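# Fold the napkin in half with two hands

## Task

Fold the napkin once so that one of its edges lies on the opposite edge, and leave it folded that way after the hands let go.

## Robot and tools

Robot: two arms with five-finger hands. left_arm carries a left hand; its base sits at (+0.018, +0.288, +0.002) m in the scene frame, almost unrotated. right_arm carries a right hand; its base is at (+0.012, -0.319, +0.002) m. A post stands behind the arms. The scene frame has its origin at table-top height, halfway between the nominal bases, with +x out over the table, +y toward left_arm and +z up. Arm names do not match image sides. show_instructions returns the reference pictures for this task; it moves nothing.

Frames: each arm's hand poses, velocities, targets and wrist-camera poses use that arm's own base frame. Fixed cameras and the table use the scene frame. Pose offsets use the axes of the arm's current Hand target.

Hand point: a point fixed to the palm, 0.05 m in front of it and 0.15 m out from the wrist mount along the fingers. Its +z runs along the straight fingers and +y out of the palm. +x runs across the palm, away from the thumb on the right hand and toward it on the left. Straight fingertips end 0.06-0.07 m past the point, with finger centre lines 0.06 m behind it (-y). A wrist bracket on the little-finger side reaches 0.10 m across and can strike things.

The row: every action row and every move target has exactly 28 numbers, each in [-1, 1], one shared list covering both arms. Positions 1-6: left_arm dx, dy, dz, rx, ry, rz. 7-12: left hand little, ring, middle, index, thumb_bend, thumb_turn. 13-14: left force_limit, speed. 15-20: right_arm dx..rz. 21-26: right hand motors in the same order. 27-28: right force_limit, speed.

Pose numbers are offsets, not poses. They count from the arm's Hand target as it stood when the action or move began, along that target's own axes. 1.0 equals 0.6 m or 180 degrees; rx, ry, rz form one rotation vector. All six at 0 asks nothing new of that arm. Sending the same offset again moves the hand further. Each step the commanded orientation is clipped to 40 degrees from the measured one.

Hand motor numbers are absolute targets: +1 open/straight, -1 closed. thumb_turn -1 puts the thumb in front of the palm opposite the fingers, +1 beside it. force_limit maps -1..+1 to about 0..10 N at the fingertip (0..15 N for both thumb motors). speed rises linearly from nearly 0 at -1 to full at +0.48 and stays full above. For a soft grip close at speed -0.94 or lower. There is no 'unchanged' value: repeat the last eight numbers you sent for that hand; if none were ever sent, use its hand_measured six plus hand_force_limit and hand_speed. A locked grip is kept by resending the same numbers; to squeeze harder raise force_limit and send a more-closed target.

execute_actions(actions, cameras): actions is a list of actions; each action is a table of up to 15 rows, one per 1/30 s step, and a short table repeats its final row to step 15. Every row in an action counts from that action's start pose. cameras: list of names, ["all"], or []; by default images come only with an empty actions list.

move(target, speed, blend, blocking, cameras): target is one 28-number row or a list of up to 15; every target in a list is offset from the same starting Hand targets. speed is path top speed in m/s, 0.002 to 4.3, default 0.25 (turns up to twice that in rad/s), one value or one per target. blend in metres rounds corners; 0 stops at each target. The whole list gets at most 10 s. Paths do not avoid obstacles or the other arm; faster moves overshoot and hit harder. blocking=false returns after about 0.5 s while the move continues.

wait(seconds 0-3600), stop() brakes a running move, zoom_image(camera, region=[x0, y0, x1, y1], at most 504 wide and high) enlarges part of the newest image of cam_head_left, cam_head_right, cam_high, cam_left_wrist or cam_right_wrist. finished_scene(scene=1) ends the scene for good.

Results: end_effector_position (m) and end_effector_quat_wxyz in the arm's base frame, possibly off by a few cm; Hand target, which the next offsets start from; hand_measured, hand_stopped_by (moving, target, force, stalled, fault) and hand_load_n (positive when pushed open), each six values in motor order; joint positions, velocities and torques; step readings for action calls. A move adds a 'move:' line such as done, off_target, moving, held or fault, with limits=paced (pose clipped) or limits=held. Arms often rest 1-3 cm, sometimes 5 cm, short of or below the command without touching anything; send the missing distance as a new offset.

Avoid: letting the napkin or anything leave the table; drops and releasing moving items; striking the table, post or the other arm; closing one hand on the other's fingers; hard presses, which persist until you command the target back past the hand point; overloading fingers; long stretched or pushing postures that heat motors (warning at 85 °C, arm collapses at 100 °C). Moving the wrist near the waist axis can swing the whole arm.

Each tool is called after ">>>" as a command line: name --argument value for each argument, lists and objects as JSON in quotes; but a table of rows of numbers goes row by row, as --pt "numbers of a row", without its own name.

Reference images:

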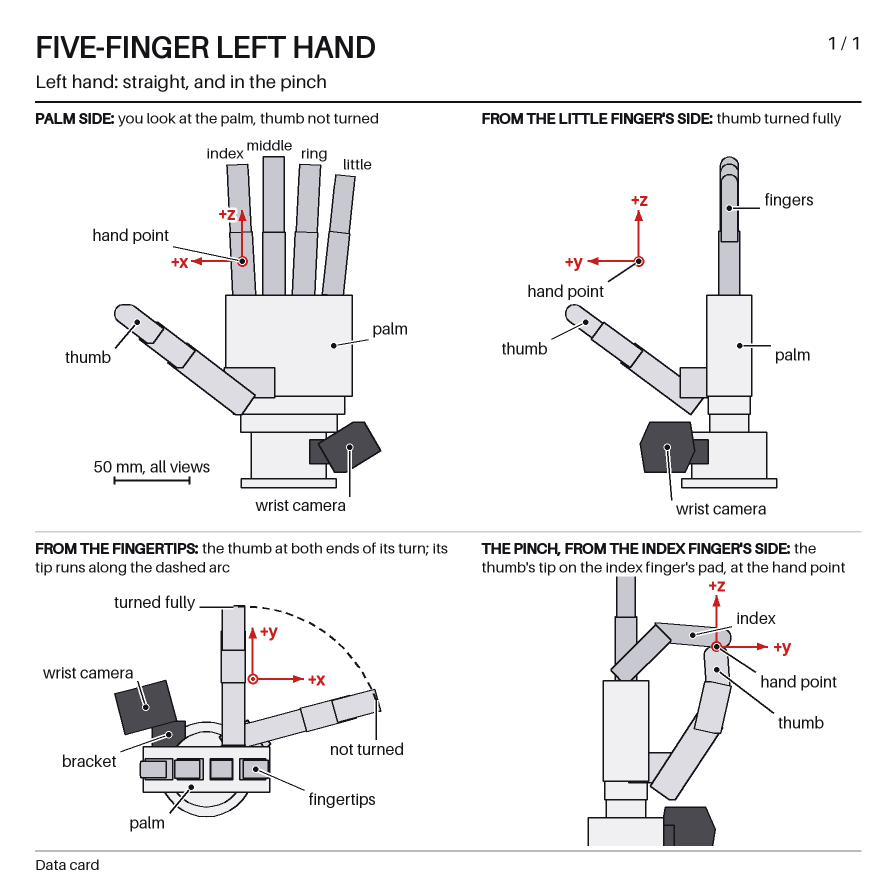

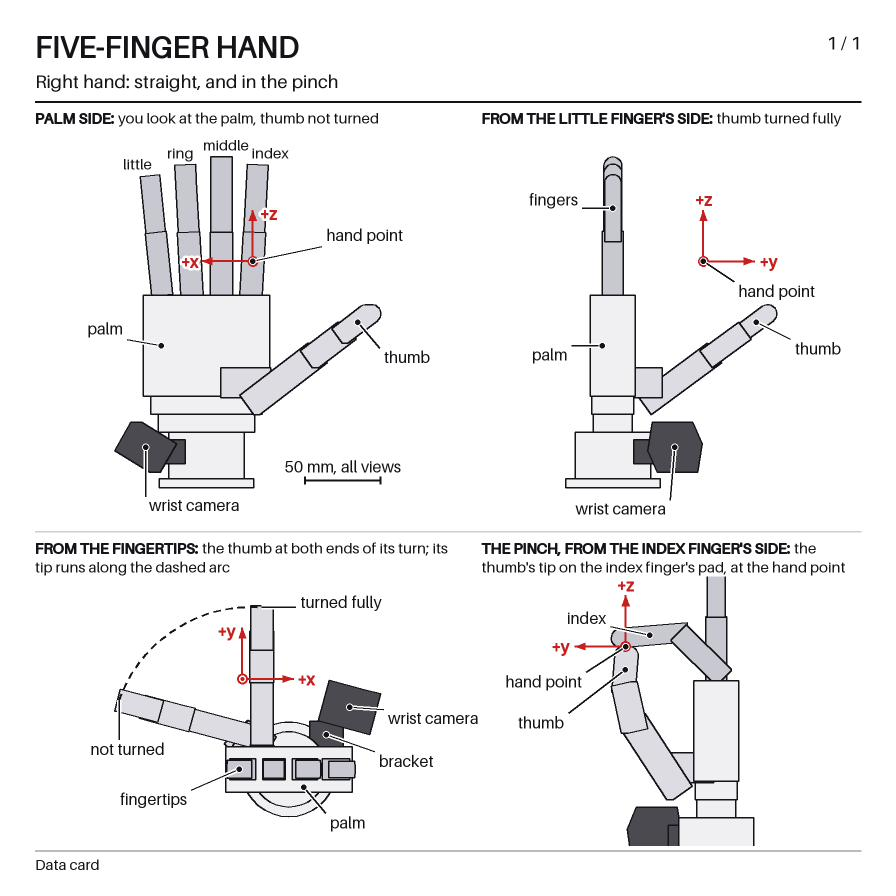

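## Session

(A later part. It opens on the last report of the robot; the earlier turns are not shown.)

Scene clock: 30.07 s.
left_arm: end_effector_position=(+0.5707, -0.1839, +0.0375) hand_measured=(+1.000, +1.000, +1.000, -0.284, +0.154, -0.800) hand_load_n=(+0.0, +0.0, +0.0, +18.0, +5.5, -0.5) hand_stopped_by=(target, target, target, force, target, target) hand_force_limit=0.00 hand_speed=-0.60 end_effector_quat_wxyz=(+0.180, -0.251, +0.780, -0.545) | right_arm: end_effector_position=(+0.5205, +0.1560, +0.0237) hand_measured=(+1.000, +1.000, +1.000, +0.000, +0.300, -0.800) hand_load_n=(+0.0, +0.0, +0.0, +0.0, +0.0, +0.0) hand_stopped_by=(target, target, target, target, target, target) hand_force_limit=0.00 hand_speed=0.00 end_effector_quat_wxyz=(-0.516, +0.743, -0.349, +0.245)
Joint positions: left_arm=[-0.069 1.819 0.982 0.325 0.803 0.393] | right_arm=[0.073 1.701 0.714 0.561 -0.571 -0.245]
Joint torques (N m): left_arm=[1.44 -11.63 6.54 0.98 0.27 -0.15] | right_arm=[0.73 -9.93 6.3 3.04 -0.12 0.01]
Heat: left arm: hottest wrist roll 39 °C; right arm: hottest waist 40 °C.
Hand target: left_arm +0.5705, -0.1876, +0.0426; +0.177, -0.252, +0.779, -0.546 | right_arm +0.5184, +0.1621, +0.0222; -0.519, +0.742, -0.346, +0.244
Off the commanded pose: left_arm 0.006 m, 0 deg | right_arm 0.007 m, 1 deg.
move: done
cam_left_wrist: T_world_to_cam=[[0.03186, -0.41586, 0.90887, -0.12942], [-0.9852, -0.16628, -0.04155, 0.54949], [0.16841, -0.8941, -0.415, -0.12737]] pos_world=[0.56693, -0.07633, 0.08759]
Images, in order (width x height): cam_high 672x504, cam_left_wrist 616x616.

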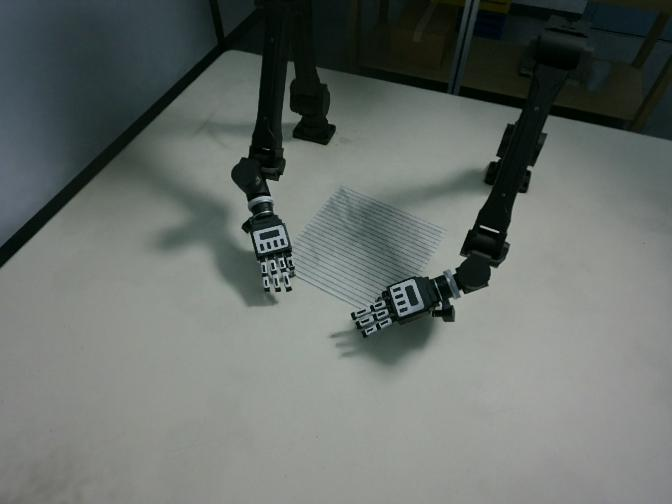

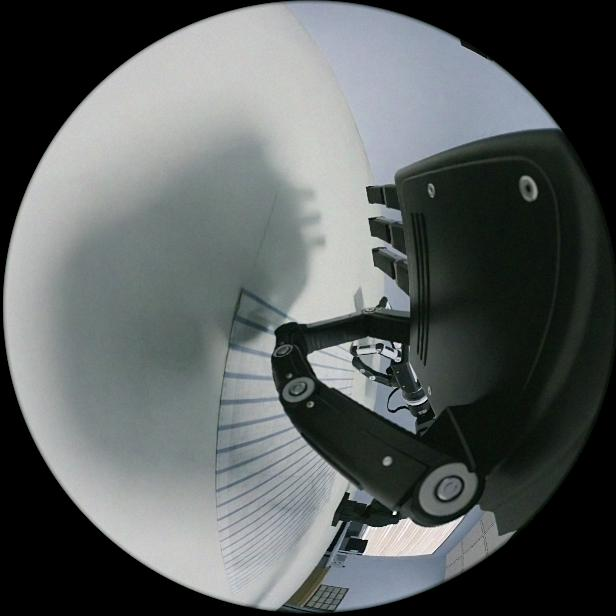

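>>> move --target '[0.0088,0.0622,0.0267,0,0,0,1,1,1,0.05,0.22,-0.8,-0.2,0, 0,0,0,0,0,0,1,1,1,0.0,0.3,-0.8,0,0]' --speed 0.05 --cameras '["cam_left_wrist","cam_high"]'

>>> zoom_image --camera "cam_left_wrist" --region '[200, 250, 400, 420]'

Scene clock: 32.57 s.
left_arm: end_effector_position=(+0.5739, -0.1878, +0.0200) hand_measured=(+1.000, +1.000, +1.000, +0.050, +0.220, -0.800) hand_load_n=(+0.0, +0.0, +0.0, -1.0, +0.0, +0.0) hand_stopped_by=(target, target, target, target, target, target) hand_force_limit=-0.20 hand_speed=0.00 end_effector_quat_wxyz=(+0.188, -0.247, +0.776, -0.549) | right_arm: end_effector_position=(+0.5205, +0.1560, +0.0237) hand_measured=(+1.000, +1.000, +1.000, +0.000, +0.300, -0.800) hand_load_n=(+0.0, +0.0, +0.0, +0.0, +0.0, +0.0) hand_stopped_by=(target, target, target, target, target, target) hand_force_limit=0.00 hand_speed=0.00 end_effector_quat_wxyz=(-0.516, +0.743, -0.349, +0.245)
Joint positions: left_arm=[-0.076 1.865 0.972 0.407 0.796 0.382] | right_arm=[0.073 1.701 0.714 0.561 -0.571 -0.245]
Joint torques (N m): left_arm=[1.32 -9.11 5.23 2.1 0.19 -0.07] | right_arm=[1.2 -9.88 6.23 2.99 -0.13 0.01]
Heat: left arm: hottest wrist roll 39 °C; right arm: hottest waist 40 °C.
Hand target: left_arm +0.5674, -0.1925, +0.0019; +0.177, -0.253, +0.779, -0.546 | right_arm +0.5184, +0.1621, +0.0222; -0.519, +0.742, -0.346, +0.244
Off the commanded pose: left_arm 0.020 m, 1 deg | right_arm 0.007 m, 1 deg.
move: off_target (left_arm)
cam_left_wrist: T_world_to_cam=[[0.01525, -0.41185, 0.91112, -0.10496], [-0.9838, -0.16898, -0.05992, 0.55043], [0.17864, -0.89545, -0.40775, -0.14486]] pos_world=[0.56899, -0.07993, 0.06955]
Images, in order (width x height): cam_high 672x504, cam_left_wrist 616x616.

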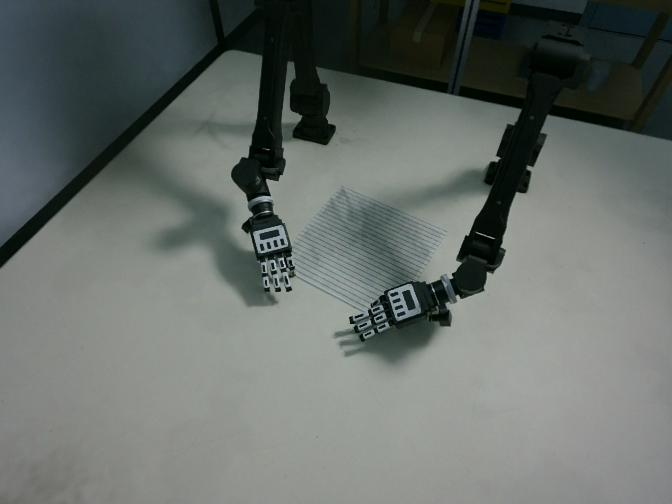

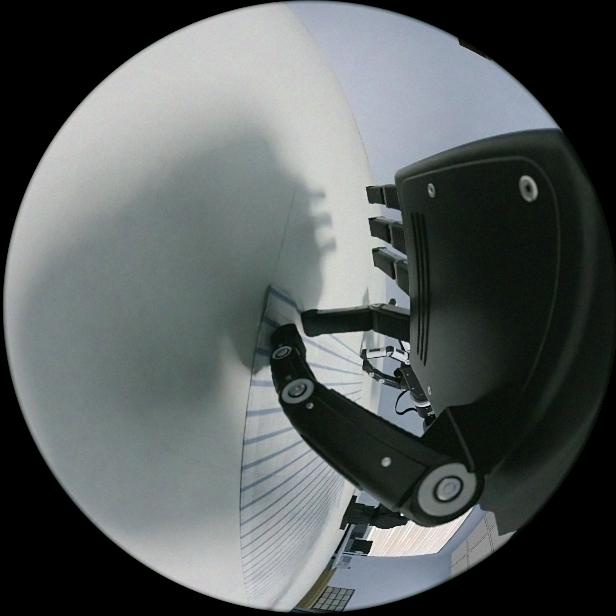

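Scaled by 2.520 from the camera's image (finer frame: 880x880).

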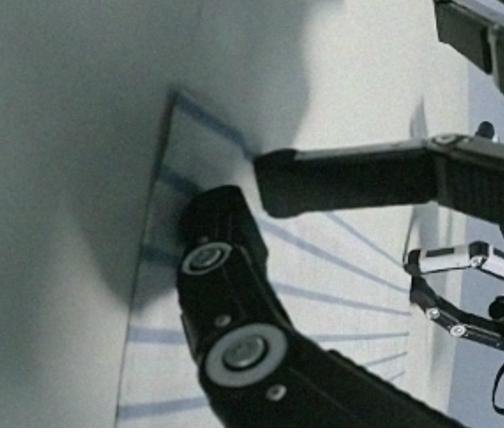

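>>> move --target '[0,0.0094,0.0034,0,0,0,1,1,1,-0.3,0.22,-0.8,-0.2,-0.9, 0,0,0,0,0,0,1,1,1,0.0,0.3,-0.8,0,0]' --speed 0.05 --cameras '["cam_left_wrist","cam_high"]'

>>> zoom_image --camera "cam_left_wrist" --region '[200, 250, 400, 420]'

Scene clock: 34.27 s.
left_arm: end_effector_position=(+0.5755, -0.1911, +0.0188) hand_measured=(+1.000, +1.000, +1.000, -0.256, +0.220, -0.800) hand_load_n=(+0.0, +0.0, +0.0, +4.5, +0.0, +0.0) hand_stopped_by=(target, target, target, force, target, target) hand_force_limit=-0.20 hand_speed=-0.90 end_effector_quat_wxyz=(+0.191, -0.241, +0.775, -0.552) | right_arm: end_effector_position=(+0.5205, +0.1560, +0.0237) hand_measured=(+1.000, +1.000, +1.000, +0.000, +0.300, -0.800) hand_load_n=(+0.0, +0.0, +0.0, +0.0, +0.0, +0.0) hand_stopped_by=(target, target, target, target, target, target) hand_force_limit=0.00 hand_speed=0.00 end_effector_quat_wxyz=(-0.516, +0.743, -0.349, +0.245)
Joint positions: left_arm=[-0.081 1.874 0.972 0.431 0.797 0.38] | right_arm=[0.073 1.701 0.714 0.561 -0.571 -0.245]
Joint torques (N m): left_arm=[1.67 -8.88 5.09 1.74 0.14 -0.09] | right_arm=[1.14 -9.88 6.34 2.97 -0.09 0.02]
Heat: left arm: hottest wrist roll 39 °C; right arm: hottest waist 40 °C.
Hand target: left_arm +0.5675, -0.1925, -0.0039; +0.177, -0.253, +0.779, -0.546 | right_arm +0.5184, +0.1621, +0.0223; -0.519, +0.742, -0.346, +0.244
Off the commanded pose: left_arm 0.024 m, 2 deg | right_arm 0.007 m, 1 deg.
move: off_target (left_arm)
cam_left_wrist: T_world_to_cam=[[0.00092, -0.40902, 0.91253, -0.09655], [-0.98369, -0.16451, -0.07274, 0.55237], [0.17988, -0.89758, -0.4025, -0.14973]] pos_world=[0.57038, -0.08302, 0.06802]
Images, in order (width x height): cam_high 672x504, cam_left_wrist 616x616.

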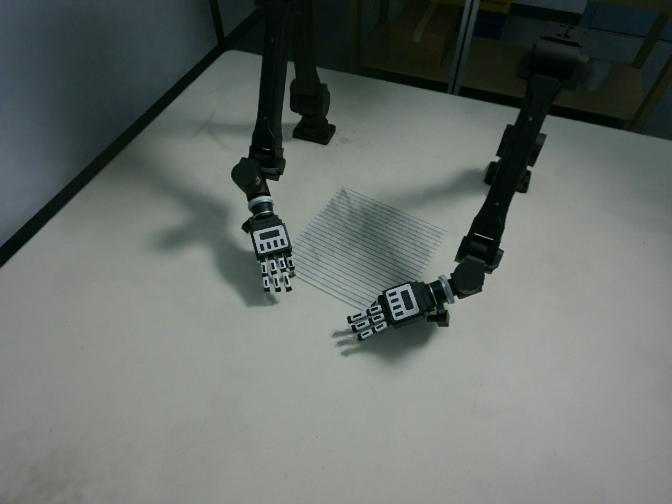

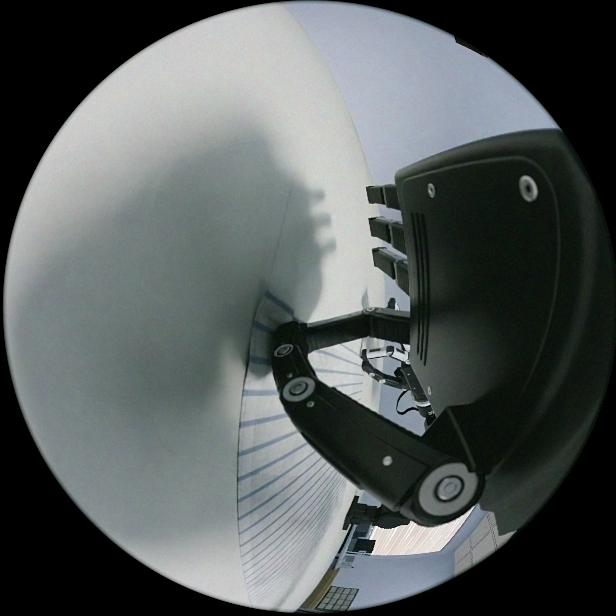

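Scaled by 2.520 from the camera's image (finer frame: 880x880).

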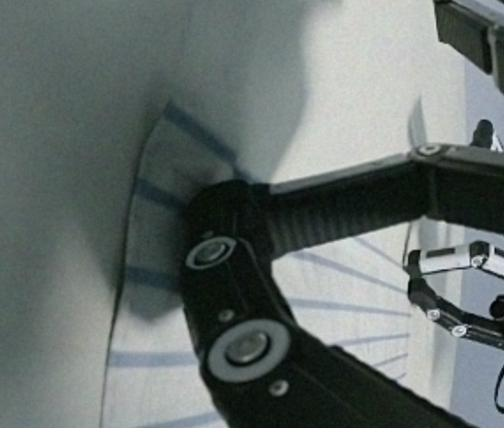

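>>> move --target '[0,-0.07,-0.026,0,0,0,1,1,1,-0.3,0.22,-0.8,-0.2,-0.9, 0,0,0,0,0,0,1,1,1,0.0,0.3,-0.8,0,0]' --speed 0.05 --cameras '["cam_left_wrist","cam_high"]'

>>> zoom_image --camera "cam_left_wrist" --region '[200, 250, 400, 420]'

>>> zoom_image --camera "cam_high" --region '[280, 200, 480, 350]'

Scene clock: 35.87 s.
left_arm: end_effector_position=(+0.5671, -0.1900, +0.0360) hand_measured=(+1.000, +1.000, +1.000, -0.256, +0.220, -0.800) hand_load_n=(+0.0, +0.0, +0.0, +4.5, +0.0, +0.0) hand_stopped_by=(target, target, target, force, target, target) hand_force_limit=-0.20 hand_speed=-0.90 end_effector_quat_wxyz=(+0.178, -0.252, +0.779, -0.546) | right_arm: end_effector_position=(+0.5205, +0.1560, +0.0237) hand_measured=(+1.000, +1.000, +1.000, +0.000, +0.300, -0.800) hand_load_n=(+0.0, +0.0, +0.0, +0.0, +0.0, +0.0) hand_stopped_by=(target, target, target, target, target, target) hand_force_limit=0.00 hand_speed=0.00 end_effector_quat_wxyz=(-0.516, +0.743, -0.349, +0.245)
Joint positions: left_arm=[-0.081 1.818 0.972 0.338 0.794 0.38] | right_arm=[0.073 1.701 0.714 0.561 -0.571 -0.245]
Joint torques (N m): left_arm=[1.73 -11.52 6.6 0.88 0.27 -0.09] | right_arm=[1.38 -9.05 6.09 2.91 -0.11 0]
Heat: left arm: hottest wrist roll 39 °C; right arm: hottest waist 40 °C.
Hand target: left_arm +0.5673, -0.1922, +0.0408; +0.177, -0.253, +0.779, -0.546 | right_arm +0.5184, +0.1621, +0.0223; -0.519, +0.742, -0.346, +0.244
Off the commanded pose: left_arm 0.005 m, 0 deg | right_arm 0.007 m, 1 deg.
move: done
cam_left_wrist: T_world_to_cam=[[0.03609, -0.41293, 0.91005, -0.13237], [-0.98535, -0.16661, -0.03652, 0.54471], [0.1667, -0.8954, -0.41289, -0.13214]] pos_world=[0.56354, -0.08223, 0.08579]
Images, in order (width x height): cam_high 672x504, cam_left_wrist 616x616.

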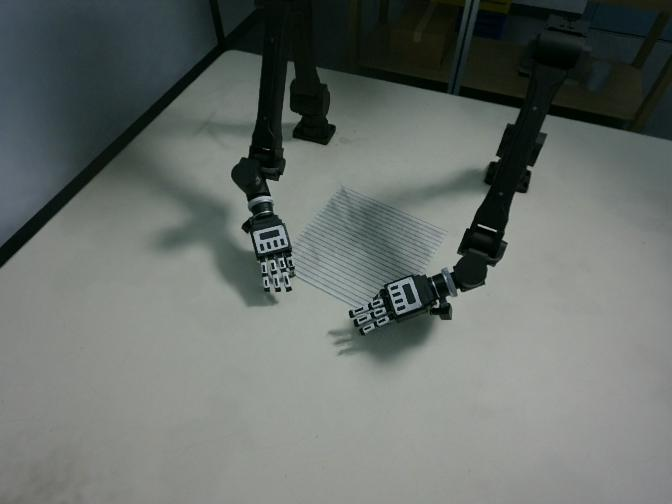

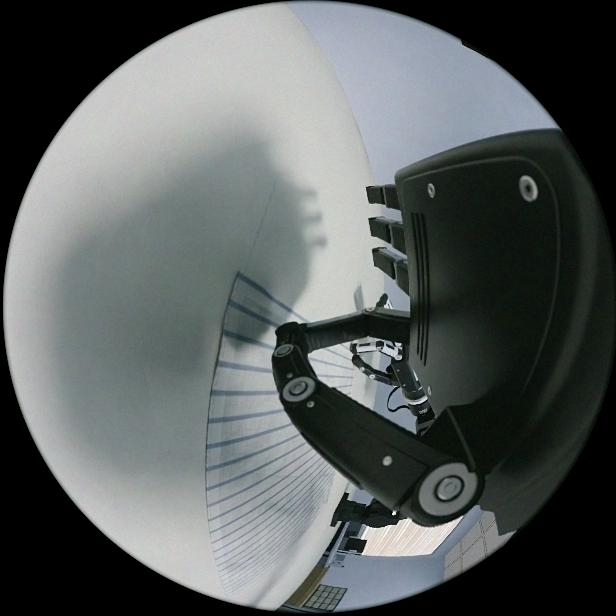

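Scaled by 2.520 from the camera's image (finer frame: 880x880).

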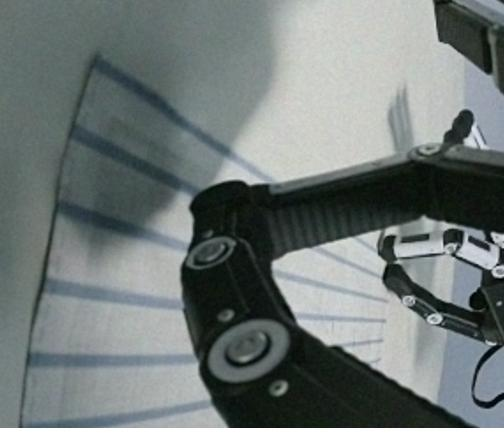

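Scaled by 2.520 from the camera's image (finer frame: 960x720).

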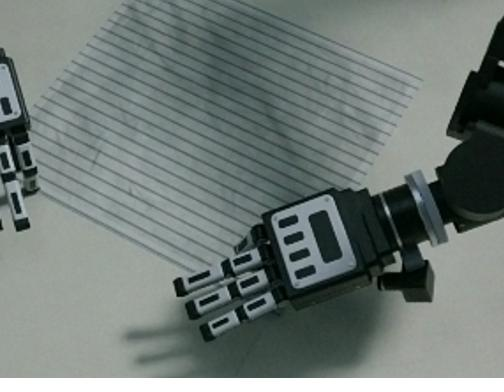

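>>> move --pt "0 0.067 0.025 0 0 0 1 1 1 0.1 0.4 -0.8 0 0 0 0 0 0 0 0 1 1 1 0.0 0.3 -0.8 0 0" --pt "0 0.067 0.025 0 0 0 1 1 1 -0.31 0.15 -0.8 0 -0.88 0 0 0 0 0 0 1 1 1 0.0 0.3 -0.8 0 0" --speed 0.05 --cameras '["cam_left_wrist","cam_high"]'

>>> zoom_image --camera "cam_left_wrist" --region '[200, 250, 400, 420]'

>>> zoom_image --camera "cam_high" --region '[280, 200, 480, 350]'

Scene clock: 39.80 s.
left_arm: end_effector_position=(+0.5739, -0.1917, +0.0188) hand_measured=(+1.000, +1.000, +1.000, -0.264, +0.152, -0.800) hand_load_n=(+0.0, +0.0, +0.0, +9.5, +2.5, +0.0) hand_stopped_by=(target, target, target, force, target, target) hand_force_limit=0.00 hand_speed=-0.88 end_effector_quat_wxyz=(+0.186, -0.246, +0.774, -0.552) | right_arm: end_effector_position=(+0.5205, +0.1560, +0.0237) hand_measured=(+1.000, +1.000, +1.000, +0.000, +0.300, -0.800) hand_load_n=(+0.0, +0.0, +0.0, +0.0, +0.0, +0.0) hand_stopped_by=(target, target, target, target, target, target) hand_force_limit=0.00 hand_speed=0.00 end_effector_quat_wxyz=(-0.516, +0.743, -0.349, +0.245)
Joint positions: left_arm=[-0.082 1.872 0.972 0.423 0.798 0.371] | right_arm=[0.073 1.701 0.714 0.561 -0.571 -0.245]
Joint torques (N m): left_arm=[1.9 -9.23 5.14 1.81 0.11 0] | right_arm=[1.26 -9.76 6.22 2.95 -0.11 0.02]
Heat: left arm: hottest wrist roll 39 °C; right arm: hottest waist 40 °C.
Hand target: left_arm +0.5674, -0.1925, -0.0022; +0.177, -0.253, +0.779, -0.546 | right_arm +0.5184, +0.1621, +0.0223; -0.519, +0.742, -0.346, +0.244
Off the commanded pose: left_arm 0.022 m, 2 deg | right_arm 0.007 m, 1 deg.
move: off_target (left_arm); target 2's new numbers were sent with left_arm's hand 0.028 m and 2 deg from that target
cam_left_wrist: T_world_to_cam=[[0.01355, -0.40456, 0.91441, -0.10321], [-0.98432, -0.16623, -0.05896, 0.55039], [0.17585, -0.89928, -0.40047, -0.14806]] pos_world=[0.5692, -0.08341, 0.06753]
Images, in order (width x height): cam_high 672x504, cam_left_wrist 616x616.

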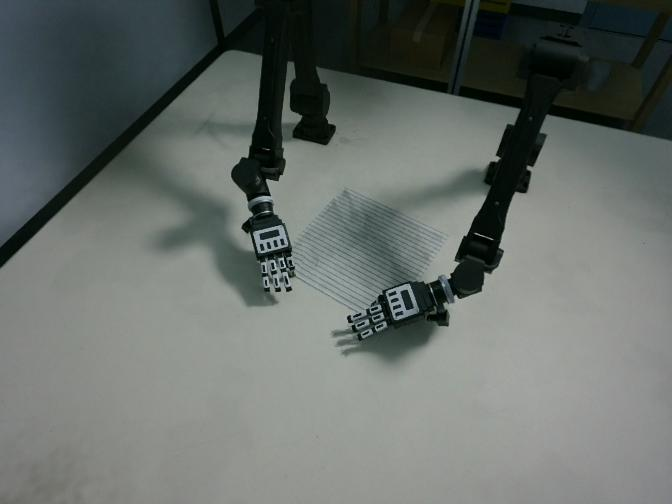

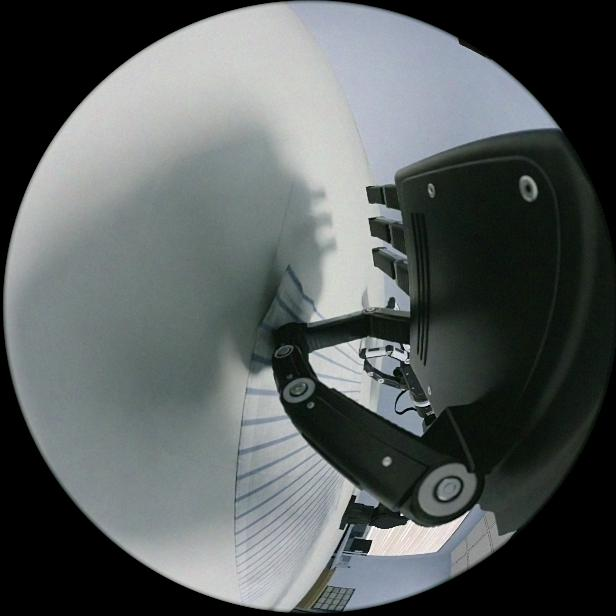

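Scaled by 2.520 from the camera's image (finer frame: 880x880).

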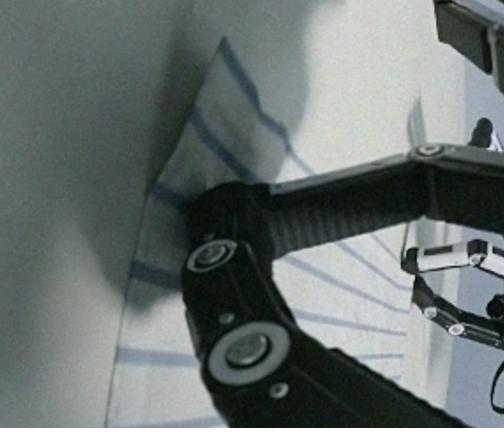

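Scaled by 2.520 from the camera's image (finer frame: 960x720).

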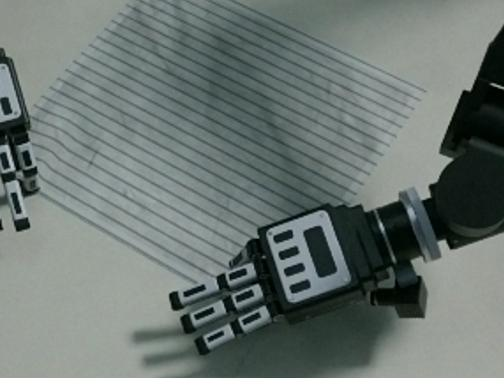

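>>> move --target '[0,-0.067,-0.025,0,0,0,1,1,1,-0.31,0.15,-0.8,0,-0.88, 0,0,0,0,0,0,1,1,1,0.0,0.3,-0.8,0,0]' --speed 0.05 --cameras '["cam_left_wrist","cam_high"]'

>>> zoom_image --camera "cam_left_wrist" --region '[200, 250, 400, 420]'

>>> zoom_image --camera "cam_high" --region '[280, 200, 480, 350]'

Scene clock: 41.40 s.
left_arm: end_effector_position=(+0.5666, -0.1906, +0.0363) hand_measured=(+1.000, +1.000, +1.000, -0.264, +0.152, -0.800) hand_load_n=(+0.0, +0.0, +0.0, +9.0, +3.0, +0.0) hand_stopped_by=(target, target, target, force, target, target) hand_force_limit=0.00 hand_speed=-0.88 end_effector_quat_wxyz=(+0.175, -0.256, +0.778, -0.547) | right_arm: end_effector_position=(+0.5205, +0.1560, +0.0237) hand_measured=(+1.000, +1.000, +1.000, +0.000, +0.300, -0.800) hand_load_n=(+0.0, +0.0, +0.0, +0.0, +0.0, +0.0) hand_stopped_by=(target, target, target, target, target, target) hand_force_limit=0.00 hand_speed=0.00 end_effector_quat_wxyz=(-0.516, +0.743, -0.349, +0.245)
Joint positions: left_arm=[-0.082 1.818 0.972 0.338 0.794 0.371] | right_arm=[0.073 1.701 0.714 0.561 -0.571 -0.245]
Joint torques (N m): left_arm=[1.85 -11.75 6.41 0.92 0.27 0] | right_arm=[1.38 -9.82 6.28 3.04 -0.12 0.03]
Heat: left arm: hottest wrist roll 39 °C; right arm: hottest waist 40 °C.
Hand target: left_arm +0.5673, -0.1922, +0.0407; +0.177, -0.253, +0.779, -0.546 | right_arm +0.5184, +0.1621, +0.0223; -0.519, +0.742, -0.346, +0.244
Off the commanded pose: left_arm 0.005 m, 0 deg | right_arm 0.007 m, 1 deg.
move: done
cam_left_wrist: T_world_to_cam=[[0.04323, -0.40844, 0.91176, -0.13613], [-0.98513, -0.16933, -0.02914, 0.54327], [0.16629, -0.89694, -0.40969, -0.13269]] pos_world=[0.56314, -0.08262, 0.08559]
Images, in order (width x height): cam_high 672x504, cam_left_wrist 616x616.

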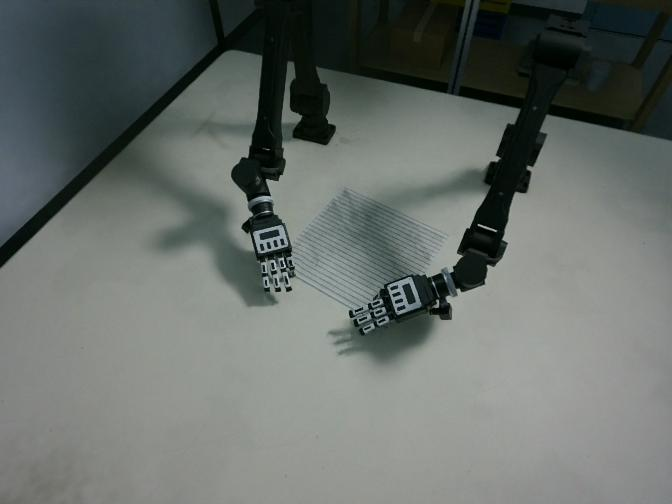

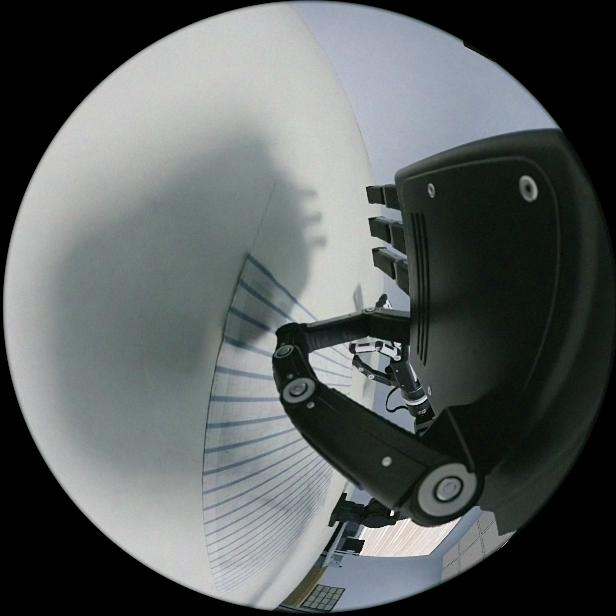

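Scaled by 2.520 from the camera's image (finer frame: 880x880).

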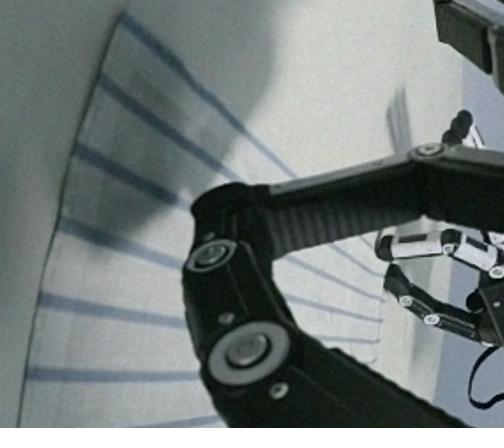

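Scaled by 2.520 from the camera's image (finer frame: 960x720).

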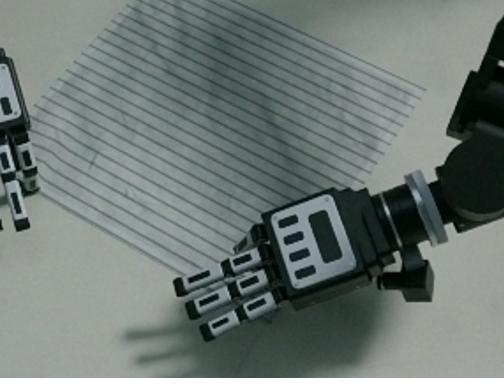

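>>> move --target '[0.0040,-0.0155,0.0229,-0.0667,0,0,1,1,1,0.1,0.5,-0.8,0,0, 0,0,0,0,0,0,1,1,1,0.0,0.3,-0.8,0,0]' --speed 0.1 --cameras '["cam_left_wrist"]'

>>> zoom_image --camera "cam_left_wrist" --region '[200, 200, 400, 400]'

Scene clock: 44.60 s.
left_arm: end_effector_position=(+0.5586, -0.2021, +0.0272) hand_measured=(+1.000, +1.000, +1.000, +0.100, +0.500, -0.800) hand_load_n=(+0.0, -0.5, +0.0, +0.0, +0.0, +0.0) hand_stopped_by=(target, target, target, target, target, target) hand_force_limit=0.00 hand_speed=0.00 end_effector_quat_wxyz=(+0.134, -0.284, +0.833, -0.456) | right_arm: end_effector_position=(+0.5205, +0.1560, +0.0237) hand_measured=(+1.000, +1.000, +1.000, +0.000, +0.300, -0.800) hand_load_n=(+0.0, +0.0, +0.0, +0.0, +0.0, +0.0) hand_stopped_by=(target, target, target, target, target, target) hand_force_limit=0.00 hand_speed=0.00 end_effector_quat_wxyz=(-0.516, +0.743, -0.349, +0.245)
Joint positions: left_arm=[-0.148 1.8 1.086 -0.045 0.65 0.477] | right_arm=[0.073 1.701 0.714 0.561 -0.571 -0.245]
Joint torques (N m): left_arm=[1.61 -12.04 9.54 0.85 0.32 0.07] | right_arm=[1.14 -10.11 6.22 2.92 -0.12 0]
Heat: left arm: hottest wrist roll 39 °C; right arm: hottest waist 40 °C.
Hand target: left_arm +0.5747, -0.2067, +0.0449; +0.149, -0.270, +0.832, -0.461 | right_arm +0.5184, +0.1621, +0.0223; -0.519, +0.742, -0.346, +0.244
Off the commanded pose: left_arm 0.024 m, 2 deg | right_arm 0.007 m, 1 deg.
move: off_target (left_arm)
cam_left_wrist: T_world_to_cam=[[0.18474, -0.5547, 0.81128, -0.23793], [-0.97875, -0.17858, 0.10078, 0.52426], [0.08897, -0.81266, -0.5759, -0.0806]] pos_world=[0.56424, -0.10386, 0.09378]

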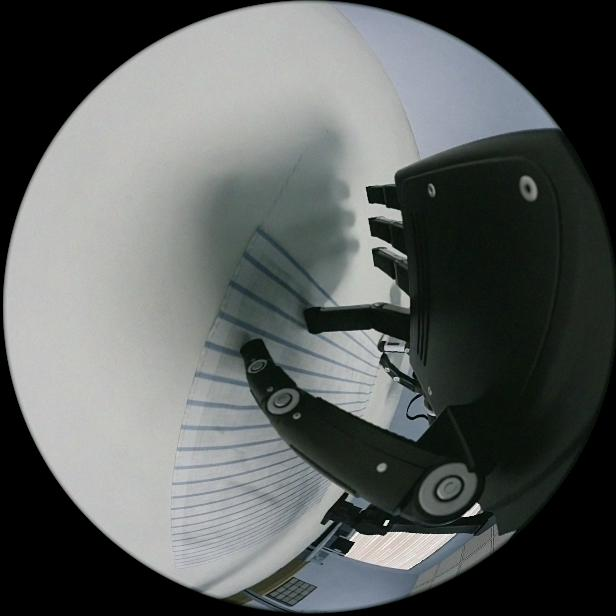

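Scaled by 2.520 from the camera's image (finer frame: 880x880).

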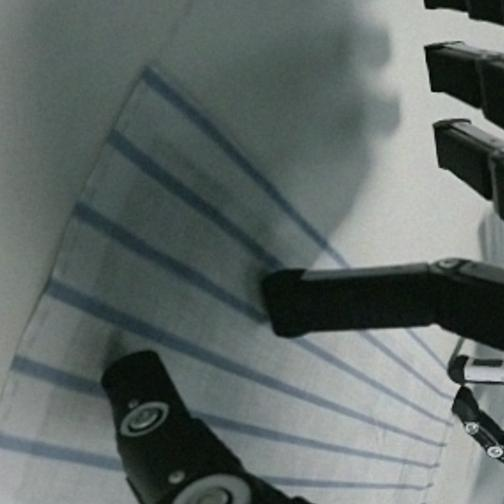

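>>> move --target '[-0.0047,0.0570,0.0347,0,0,0,1,1,1,0.1,0.5,-0.8,0,0, 0,0,0,0,0,0,1,1,1,0.0,0.3,-0.8,0,0]' --speed 0.05 --cameras '["cam_left_wrist"]'

>>> zoom_image --camera "cam_left_wrist" --region '[200, 200, 400, 400]'

Scene clock: 46.73 s.
left_arm: end_effector_position=(+0.5675, -0.2051, +0.0246) hand_measured=(+1.000, +1.000, +1.000, +0.100, +0.500, -0.800) hand_load_n=(+0.0, +0.0, +0.0, +0.0, +0.5, +3.5) hand_stopped_by=(target, target, target, target, target, target) hand_force_limit=0.00 hand_speed=0.00 end_effector_quat_wxyz=(+0.147, -0.272, +0.828, -0.468) | right_arm: end_effector_position=(+0.5205, +0.1560, +0.0237) hand_measured=(+1.000, +1.000, +1.000, +0.000, +0.300, -0.800) hand_load_n=(+0.0, +0.0, +0.0, +0.0, +0.0, +0.0) hand_stopped_by=(target, target, target, target, target, target) hand_force_limit=0.00 hand_speed=0.00 end_effector_quat_wxyz=(-0.516, +0.743, -0.349, +0.245)
Joint positions: left_arm=[-0.148 1.819 1.086 0.015 0.661 0.479] | right_arm=[0.073 1.701 0.714 0.561 -0.571 -0.245]
Joint torques (N m): left_arm=[2.08 -8.06 7.94 2.06 0.04 0.1] | right_arm=[0.97 -9.41 6.12 2.92 -0.11 0.03]
Heat: left arm: hottest wrist roll 39 °C; right arm: hottest waist 40 °C.
Hand target: left_arm +0.5767, -0.2047, +0.0047; +0.149, -0.270, +0.832, -0.461 | right_arm +0.5184, +0.1621, +0.0223; -0.519, +0.742, -0.346, +0.244
Off the commanded pose: left_arm 0.022 m, 1 deg | right_arm 0.007 m, 1 deg.
move: off_target (left_arm)
cam_left_wrist: T_world_to_cam=[[0.14628, -0.54585, 0.82502, -0.21592], [-0.98373, -0.16822, 0.06313, 0.53853], [0.10432, -0.82082, -0.56157, -0.09606]] pos_world=[0.57138, -0.10612, 0.09019]

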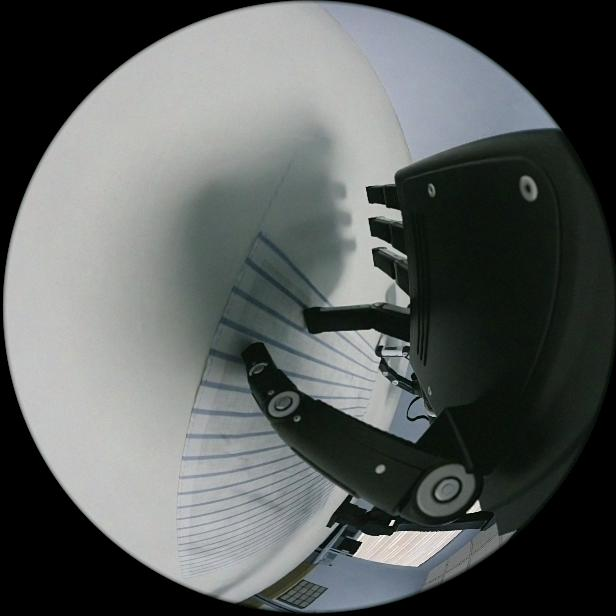

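Scaled by 2.520 from the camera's image (finer frame: 880x880).

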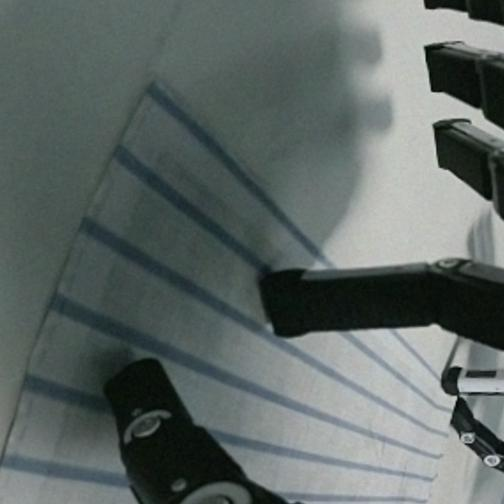

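>>> move --target '[0,0.0170,0.0106,0,0,0,1,1,1,-0.31,0.15,-0.8,0,-0.86, 0,0,0,0,0,0,1,1,1,0.0,0.3,-0.8,0,0]' --speed 0.01 --cameras '["cam_left_wrist","cam_high"]'

>>> zoom_image --camera "cam_left_wrist" --region '[200, 200, 400, 400]'

>>> zoom_image --camera "cam_high" --region '[280, 200, 480, 350]'

Scene clock: 48.47 s.
left_arm: end_effector_position=(+0.5732, -0.2062, +0.0195) hand_measured=(+1.000, +1.000, +1.000, -0.310, +0.264, -0.800) hand_load_n=(+0.0, +0.0, +0.0, +5.0, +7.0, +1.0) hand_stopped_by=(target, target, target, target, force, target) hand_force_limit=0.00 hand_speed=-0.86 end_effector_quat_wxyz=(+0.154, -0.267, +0.826, -0.472) | right_arm: end_effector_position=(+0.5205, +0.1560, +0.0237) hand_measured=(+1.000, +1.000, +1.000, +0.000, +0.300, -0.800) hand_load_n=(+0.0, +0.0, +0.0, +0.0, +0.5, +0.0) hand_stopped_by=(target, target, target, target, target, target) hand_force_limit=0.00 hand_speed=0.00 end_effector_quat_wxyz=(-0.516, +0.743, -0.349, +0.245)
Joint positions: left_arm=[-0.148 1.837 1.087 0.053 0.663 0.479] | right_arm=[0.073 1.701 0.714 0.561 -0.571 -0.245]
Joint torques (N m): left_arm=[2.08 -7.88 7.24 1.81 -0.02 0.11] | right_arm=[1.38 -9.99 6.17 3 -0.1 0]
Heat: left arm: hottest wrist roll 39 °C; right arm: hottest waist 40 °C.
Hand target: left_arm +0.5768, -0.2047, -0.0071; +0.149, -0.270, +0.832, -0.461 | right_arm +0.5184, +0.1621, +0.0223; -0.519, +0.742, -0.346, +0.244
Off the commanded pose: left_arm 0.027 m, 2 deg | right_arm 0.007 m, 1 deg.
move: off_target (left_arm)
cam_left_wrist: T_world_to_cam=[[0.12898, -0.54271, 0.82996, -0.20264], [-0.985, -0.16687, 0.04395, 0.54573], [0.11464, -0.82318, -0.55609, -0.1069]] pos_world=[0.57594, -0.10691, 0.08476]
Images, in order (width x height): cam_high 672x504, cam_left_wrist 616x616.

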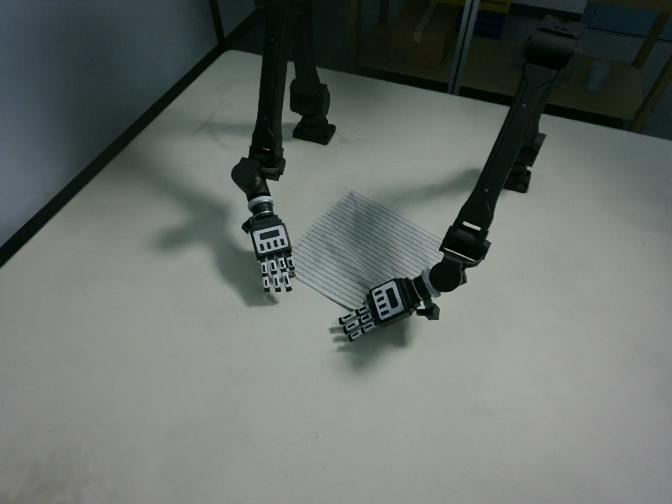

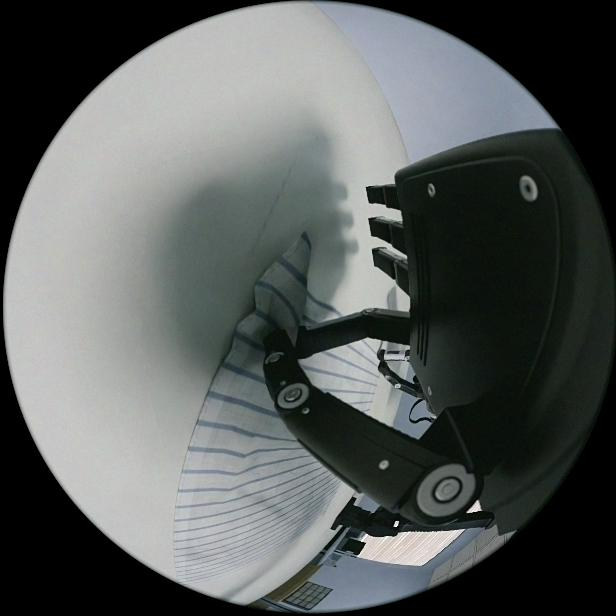

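Scaled by 2.520 from the camera's image (finer frame: 880x880).

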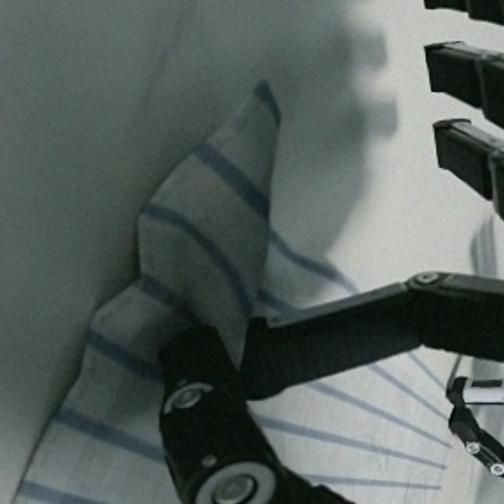

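Scaled by 2.520 from the camera's image (finer frame: 960x720).

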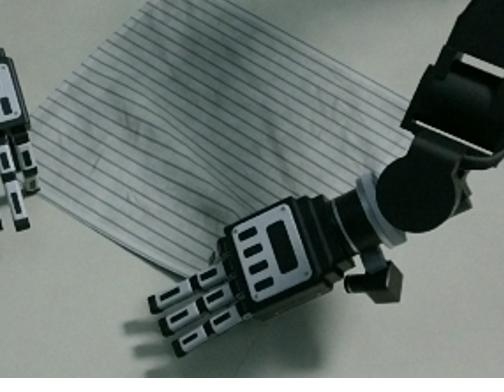

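>>> move --pt "0 0 0 0 0 0 1 1 1 -0.35 0.22 -0.8 0.2 -0.94 0 0 0 0 0 0 1 1 1 0.0 0.3 -0.8 0 0" --pt "0 -0.067 -0.042 0 0 0 1 1 1 -0.35 0.22 -0.8 0.2 -0.94 0 0 0 0 0 0 1 1 1 0.0 0.3 -0.8 0 0" --speed 0.05 --cameras '["cam_left_wrist","cam_high"]'

>>> zoom_image --camera "cam_left_wrist" --region '[200, 200, 400, 400]'

>>> zoom_image --camera "cam_high" --region '[280, 200, 480, 350]'

Scene clock: 50.73 s.
left_arm: end_effector_position=(+0.5630, -0.2032, +0.0236) hand_measured=(+1.000, +1.000, +1.000, -0.312, +0.258, -0.800) hand_load_n=(+0.0, +0.0, +0.0, +6.0, +5.5, +0.5) hand_stopped_by=(target, target, target, force, force, target) hand_force_limit=0.20 hand_speed=-0.94 end_effector_quat_wxyz=(+0.134, -0.281, +0.832, -0.458) | right_arm: end_effector_position=(+0.5205, +0.1560, +0.0237) hand_measured=(+1.000, +1.000, +1.000, +0.000, +0.300, -0.800) hand_load_n=(-0.5, +0.0, -0.5, +0.0, +0.0, +0.0) hand_stopped_by=(target, target, target, target, target, target) hand_force_limit=0.00 hand_speed=0.00 end_effector_quat_wxyz=(-0.516, +0.743, -0.349, +0.245)
Joint positions: left_arm=[-0.148 1.816 1.097 -0.037 0.654 0.481] | right_arm=[0.073 1.701 0.714 0.561 -0.571 -0.245]
Joint torques (N m): left_arm=[1.96 -12.28 8.95 0.7 0.3 0.11] | right_arm=[0.85 -9.93 6.17 2.96 -0.13 0]
Heat: left arm: hottest wrist roll 39 °C; right arm: hottest waist 40 °C.
Hand target: left_arm +0.5767, -0.2047, +0.0403; +0.149, -0.270, +0.832, -0.461 | right_arm +0.5184, +0.1621, +0.0222; -0.519, +0.742, -0.346, +0.244
Off the commanded pose: left_arm 0.022 m, 2 deg | right_arm 0.007 m, 1 deg.
move: off_target (left_arm)
cam_left_wrist: T_world_to_cam=[[0.17831, -0.55408, 0.81315, -0.2329], [-0.98005, -0.17373, 0.09653, 0.53056], [0.08778, -0.81414, -0.574, -0.08362]] pos_world=[0.56885, -0.10495, 0.09017]
Images, in order (width x height): cam_high 672x504, cam_left_wrist 616x616.

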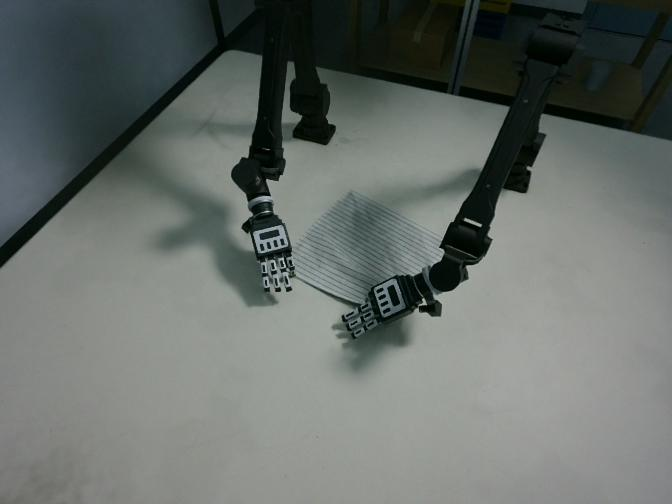

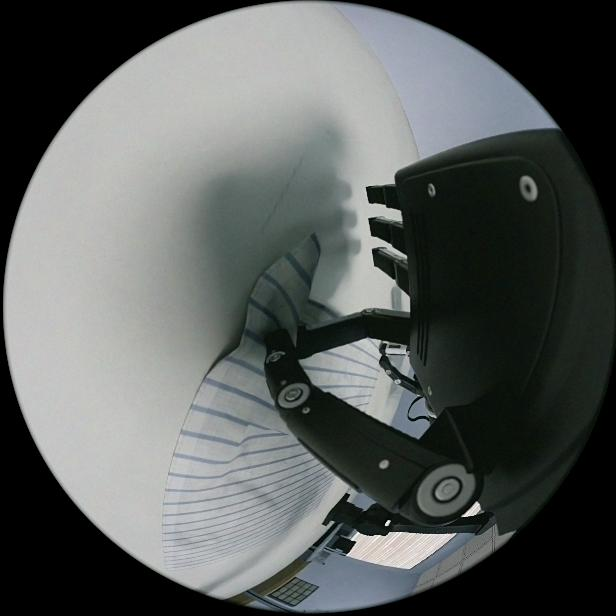

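Scaled by 2.520 from the camera's image (finer frame: 880x880).

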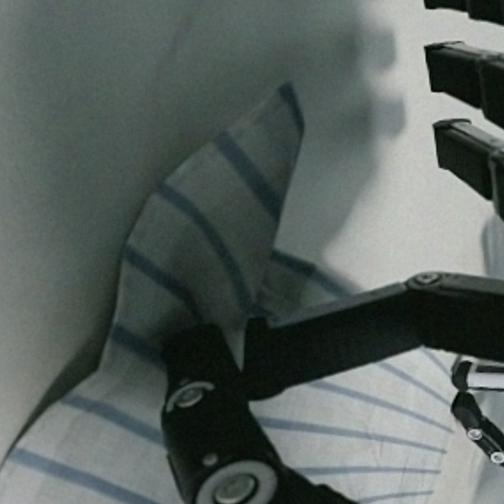

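Scaled by 2.520 from the camera's image (finer frame: 960x720).

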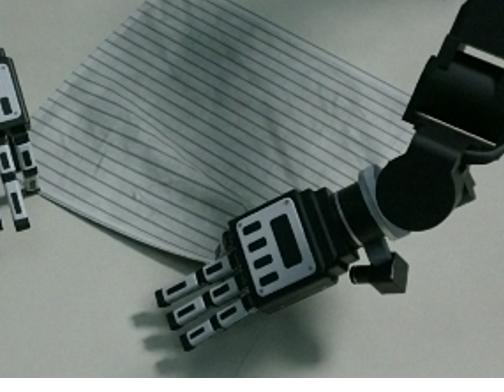

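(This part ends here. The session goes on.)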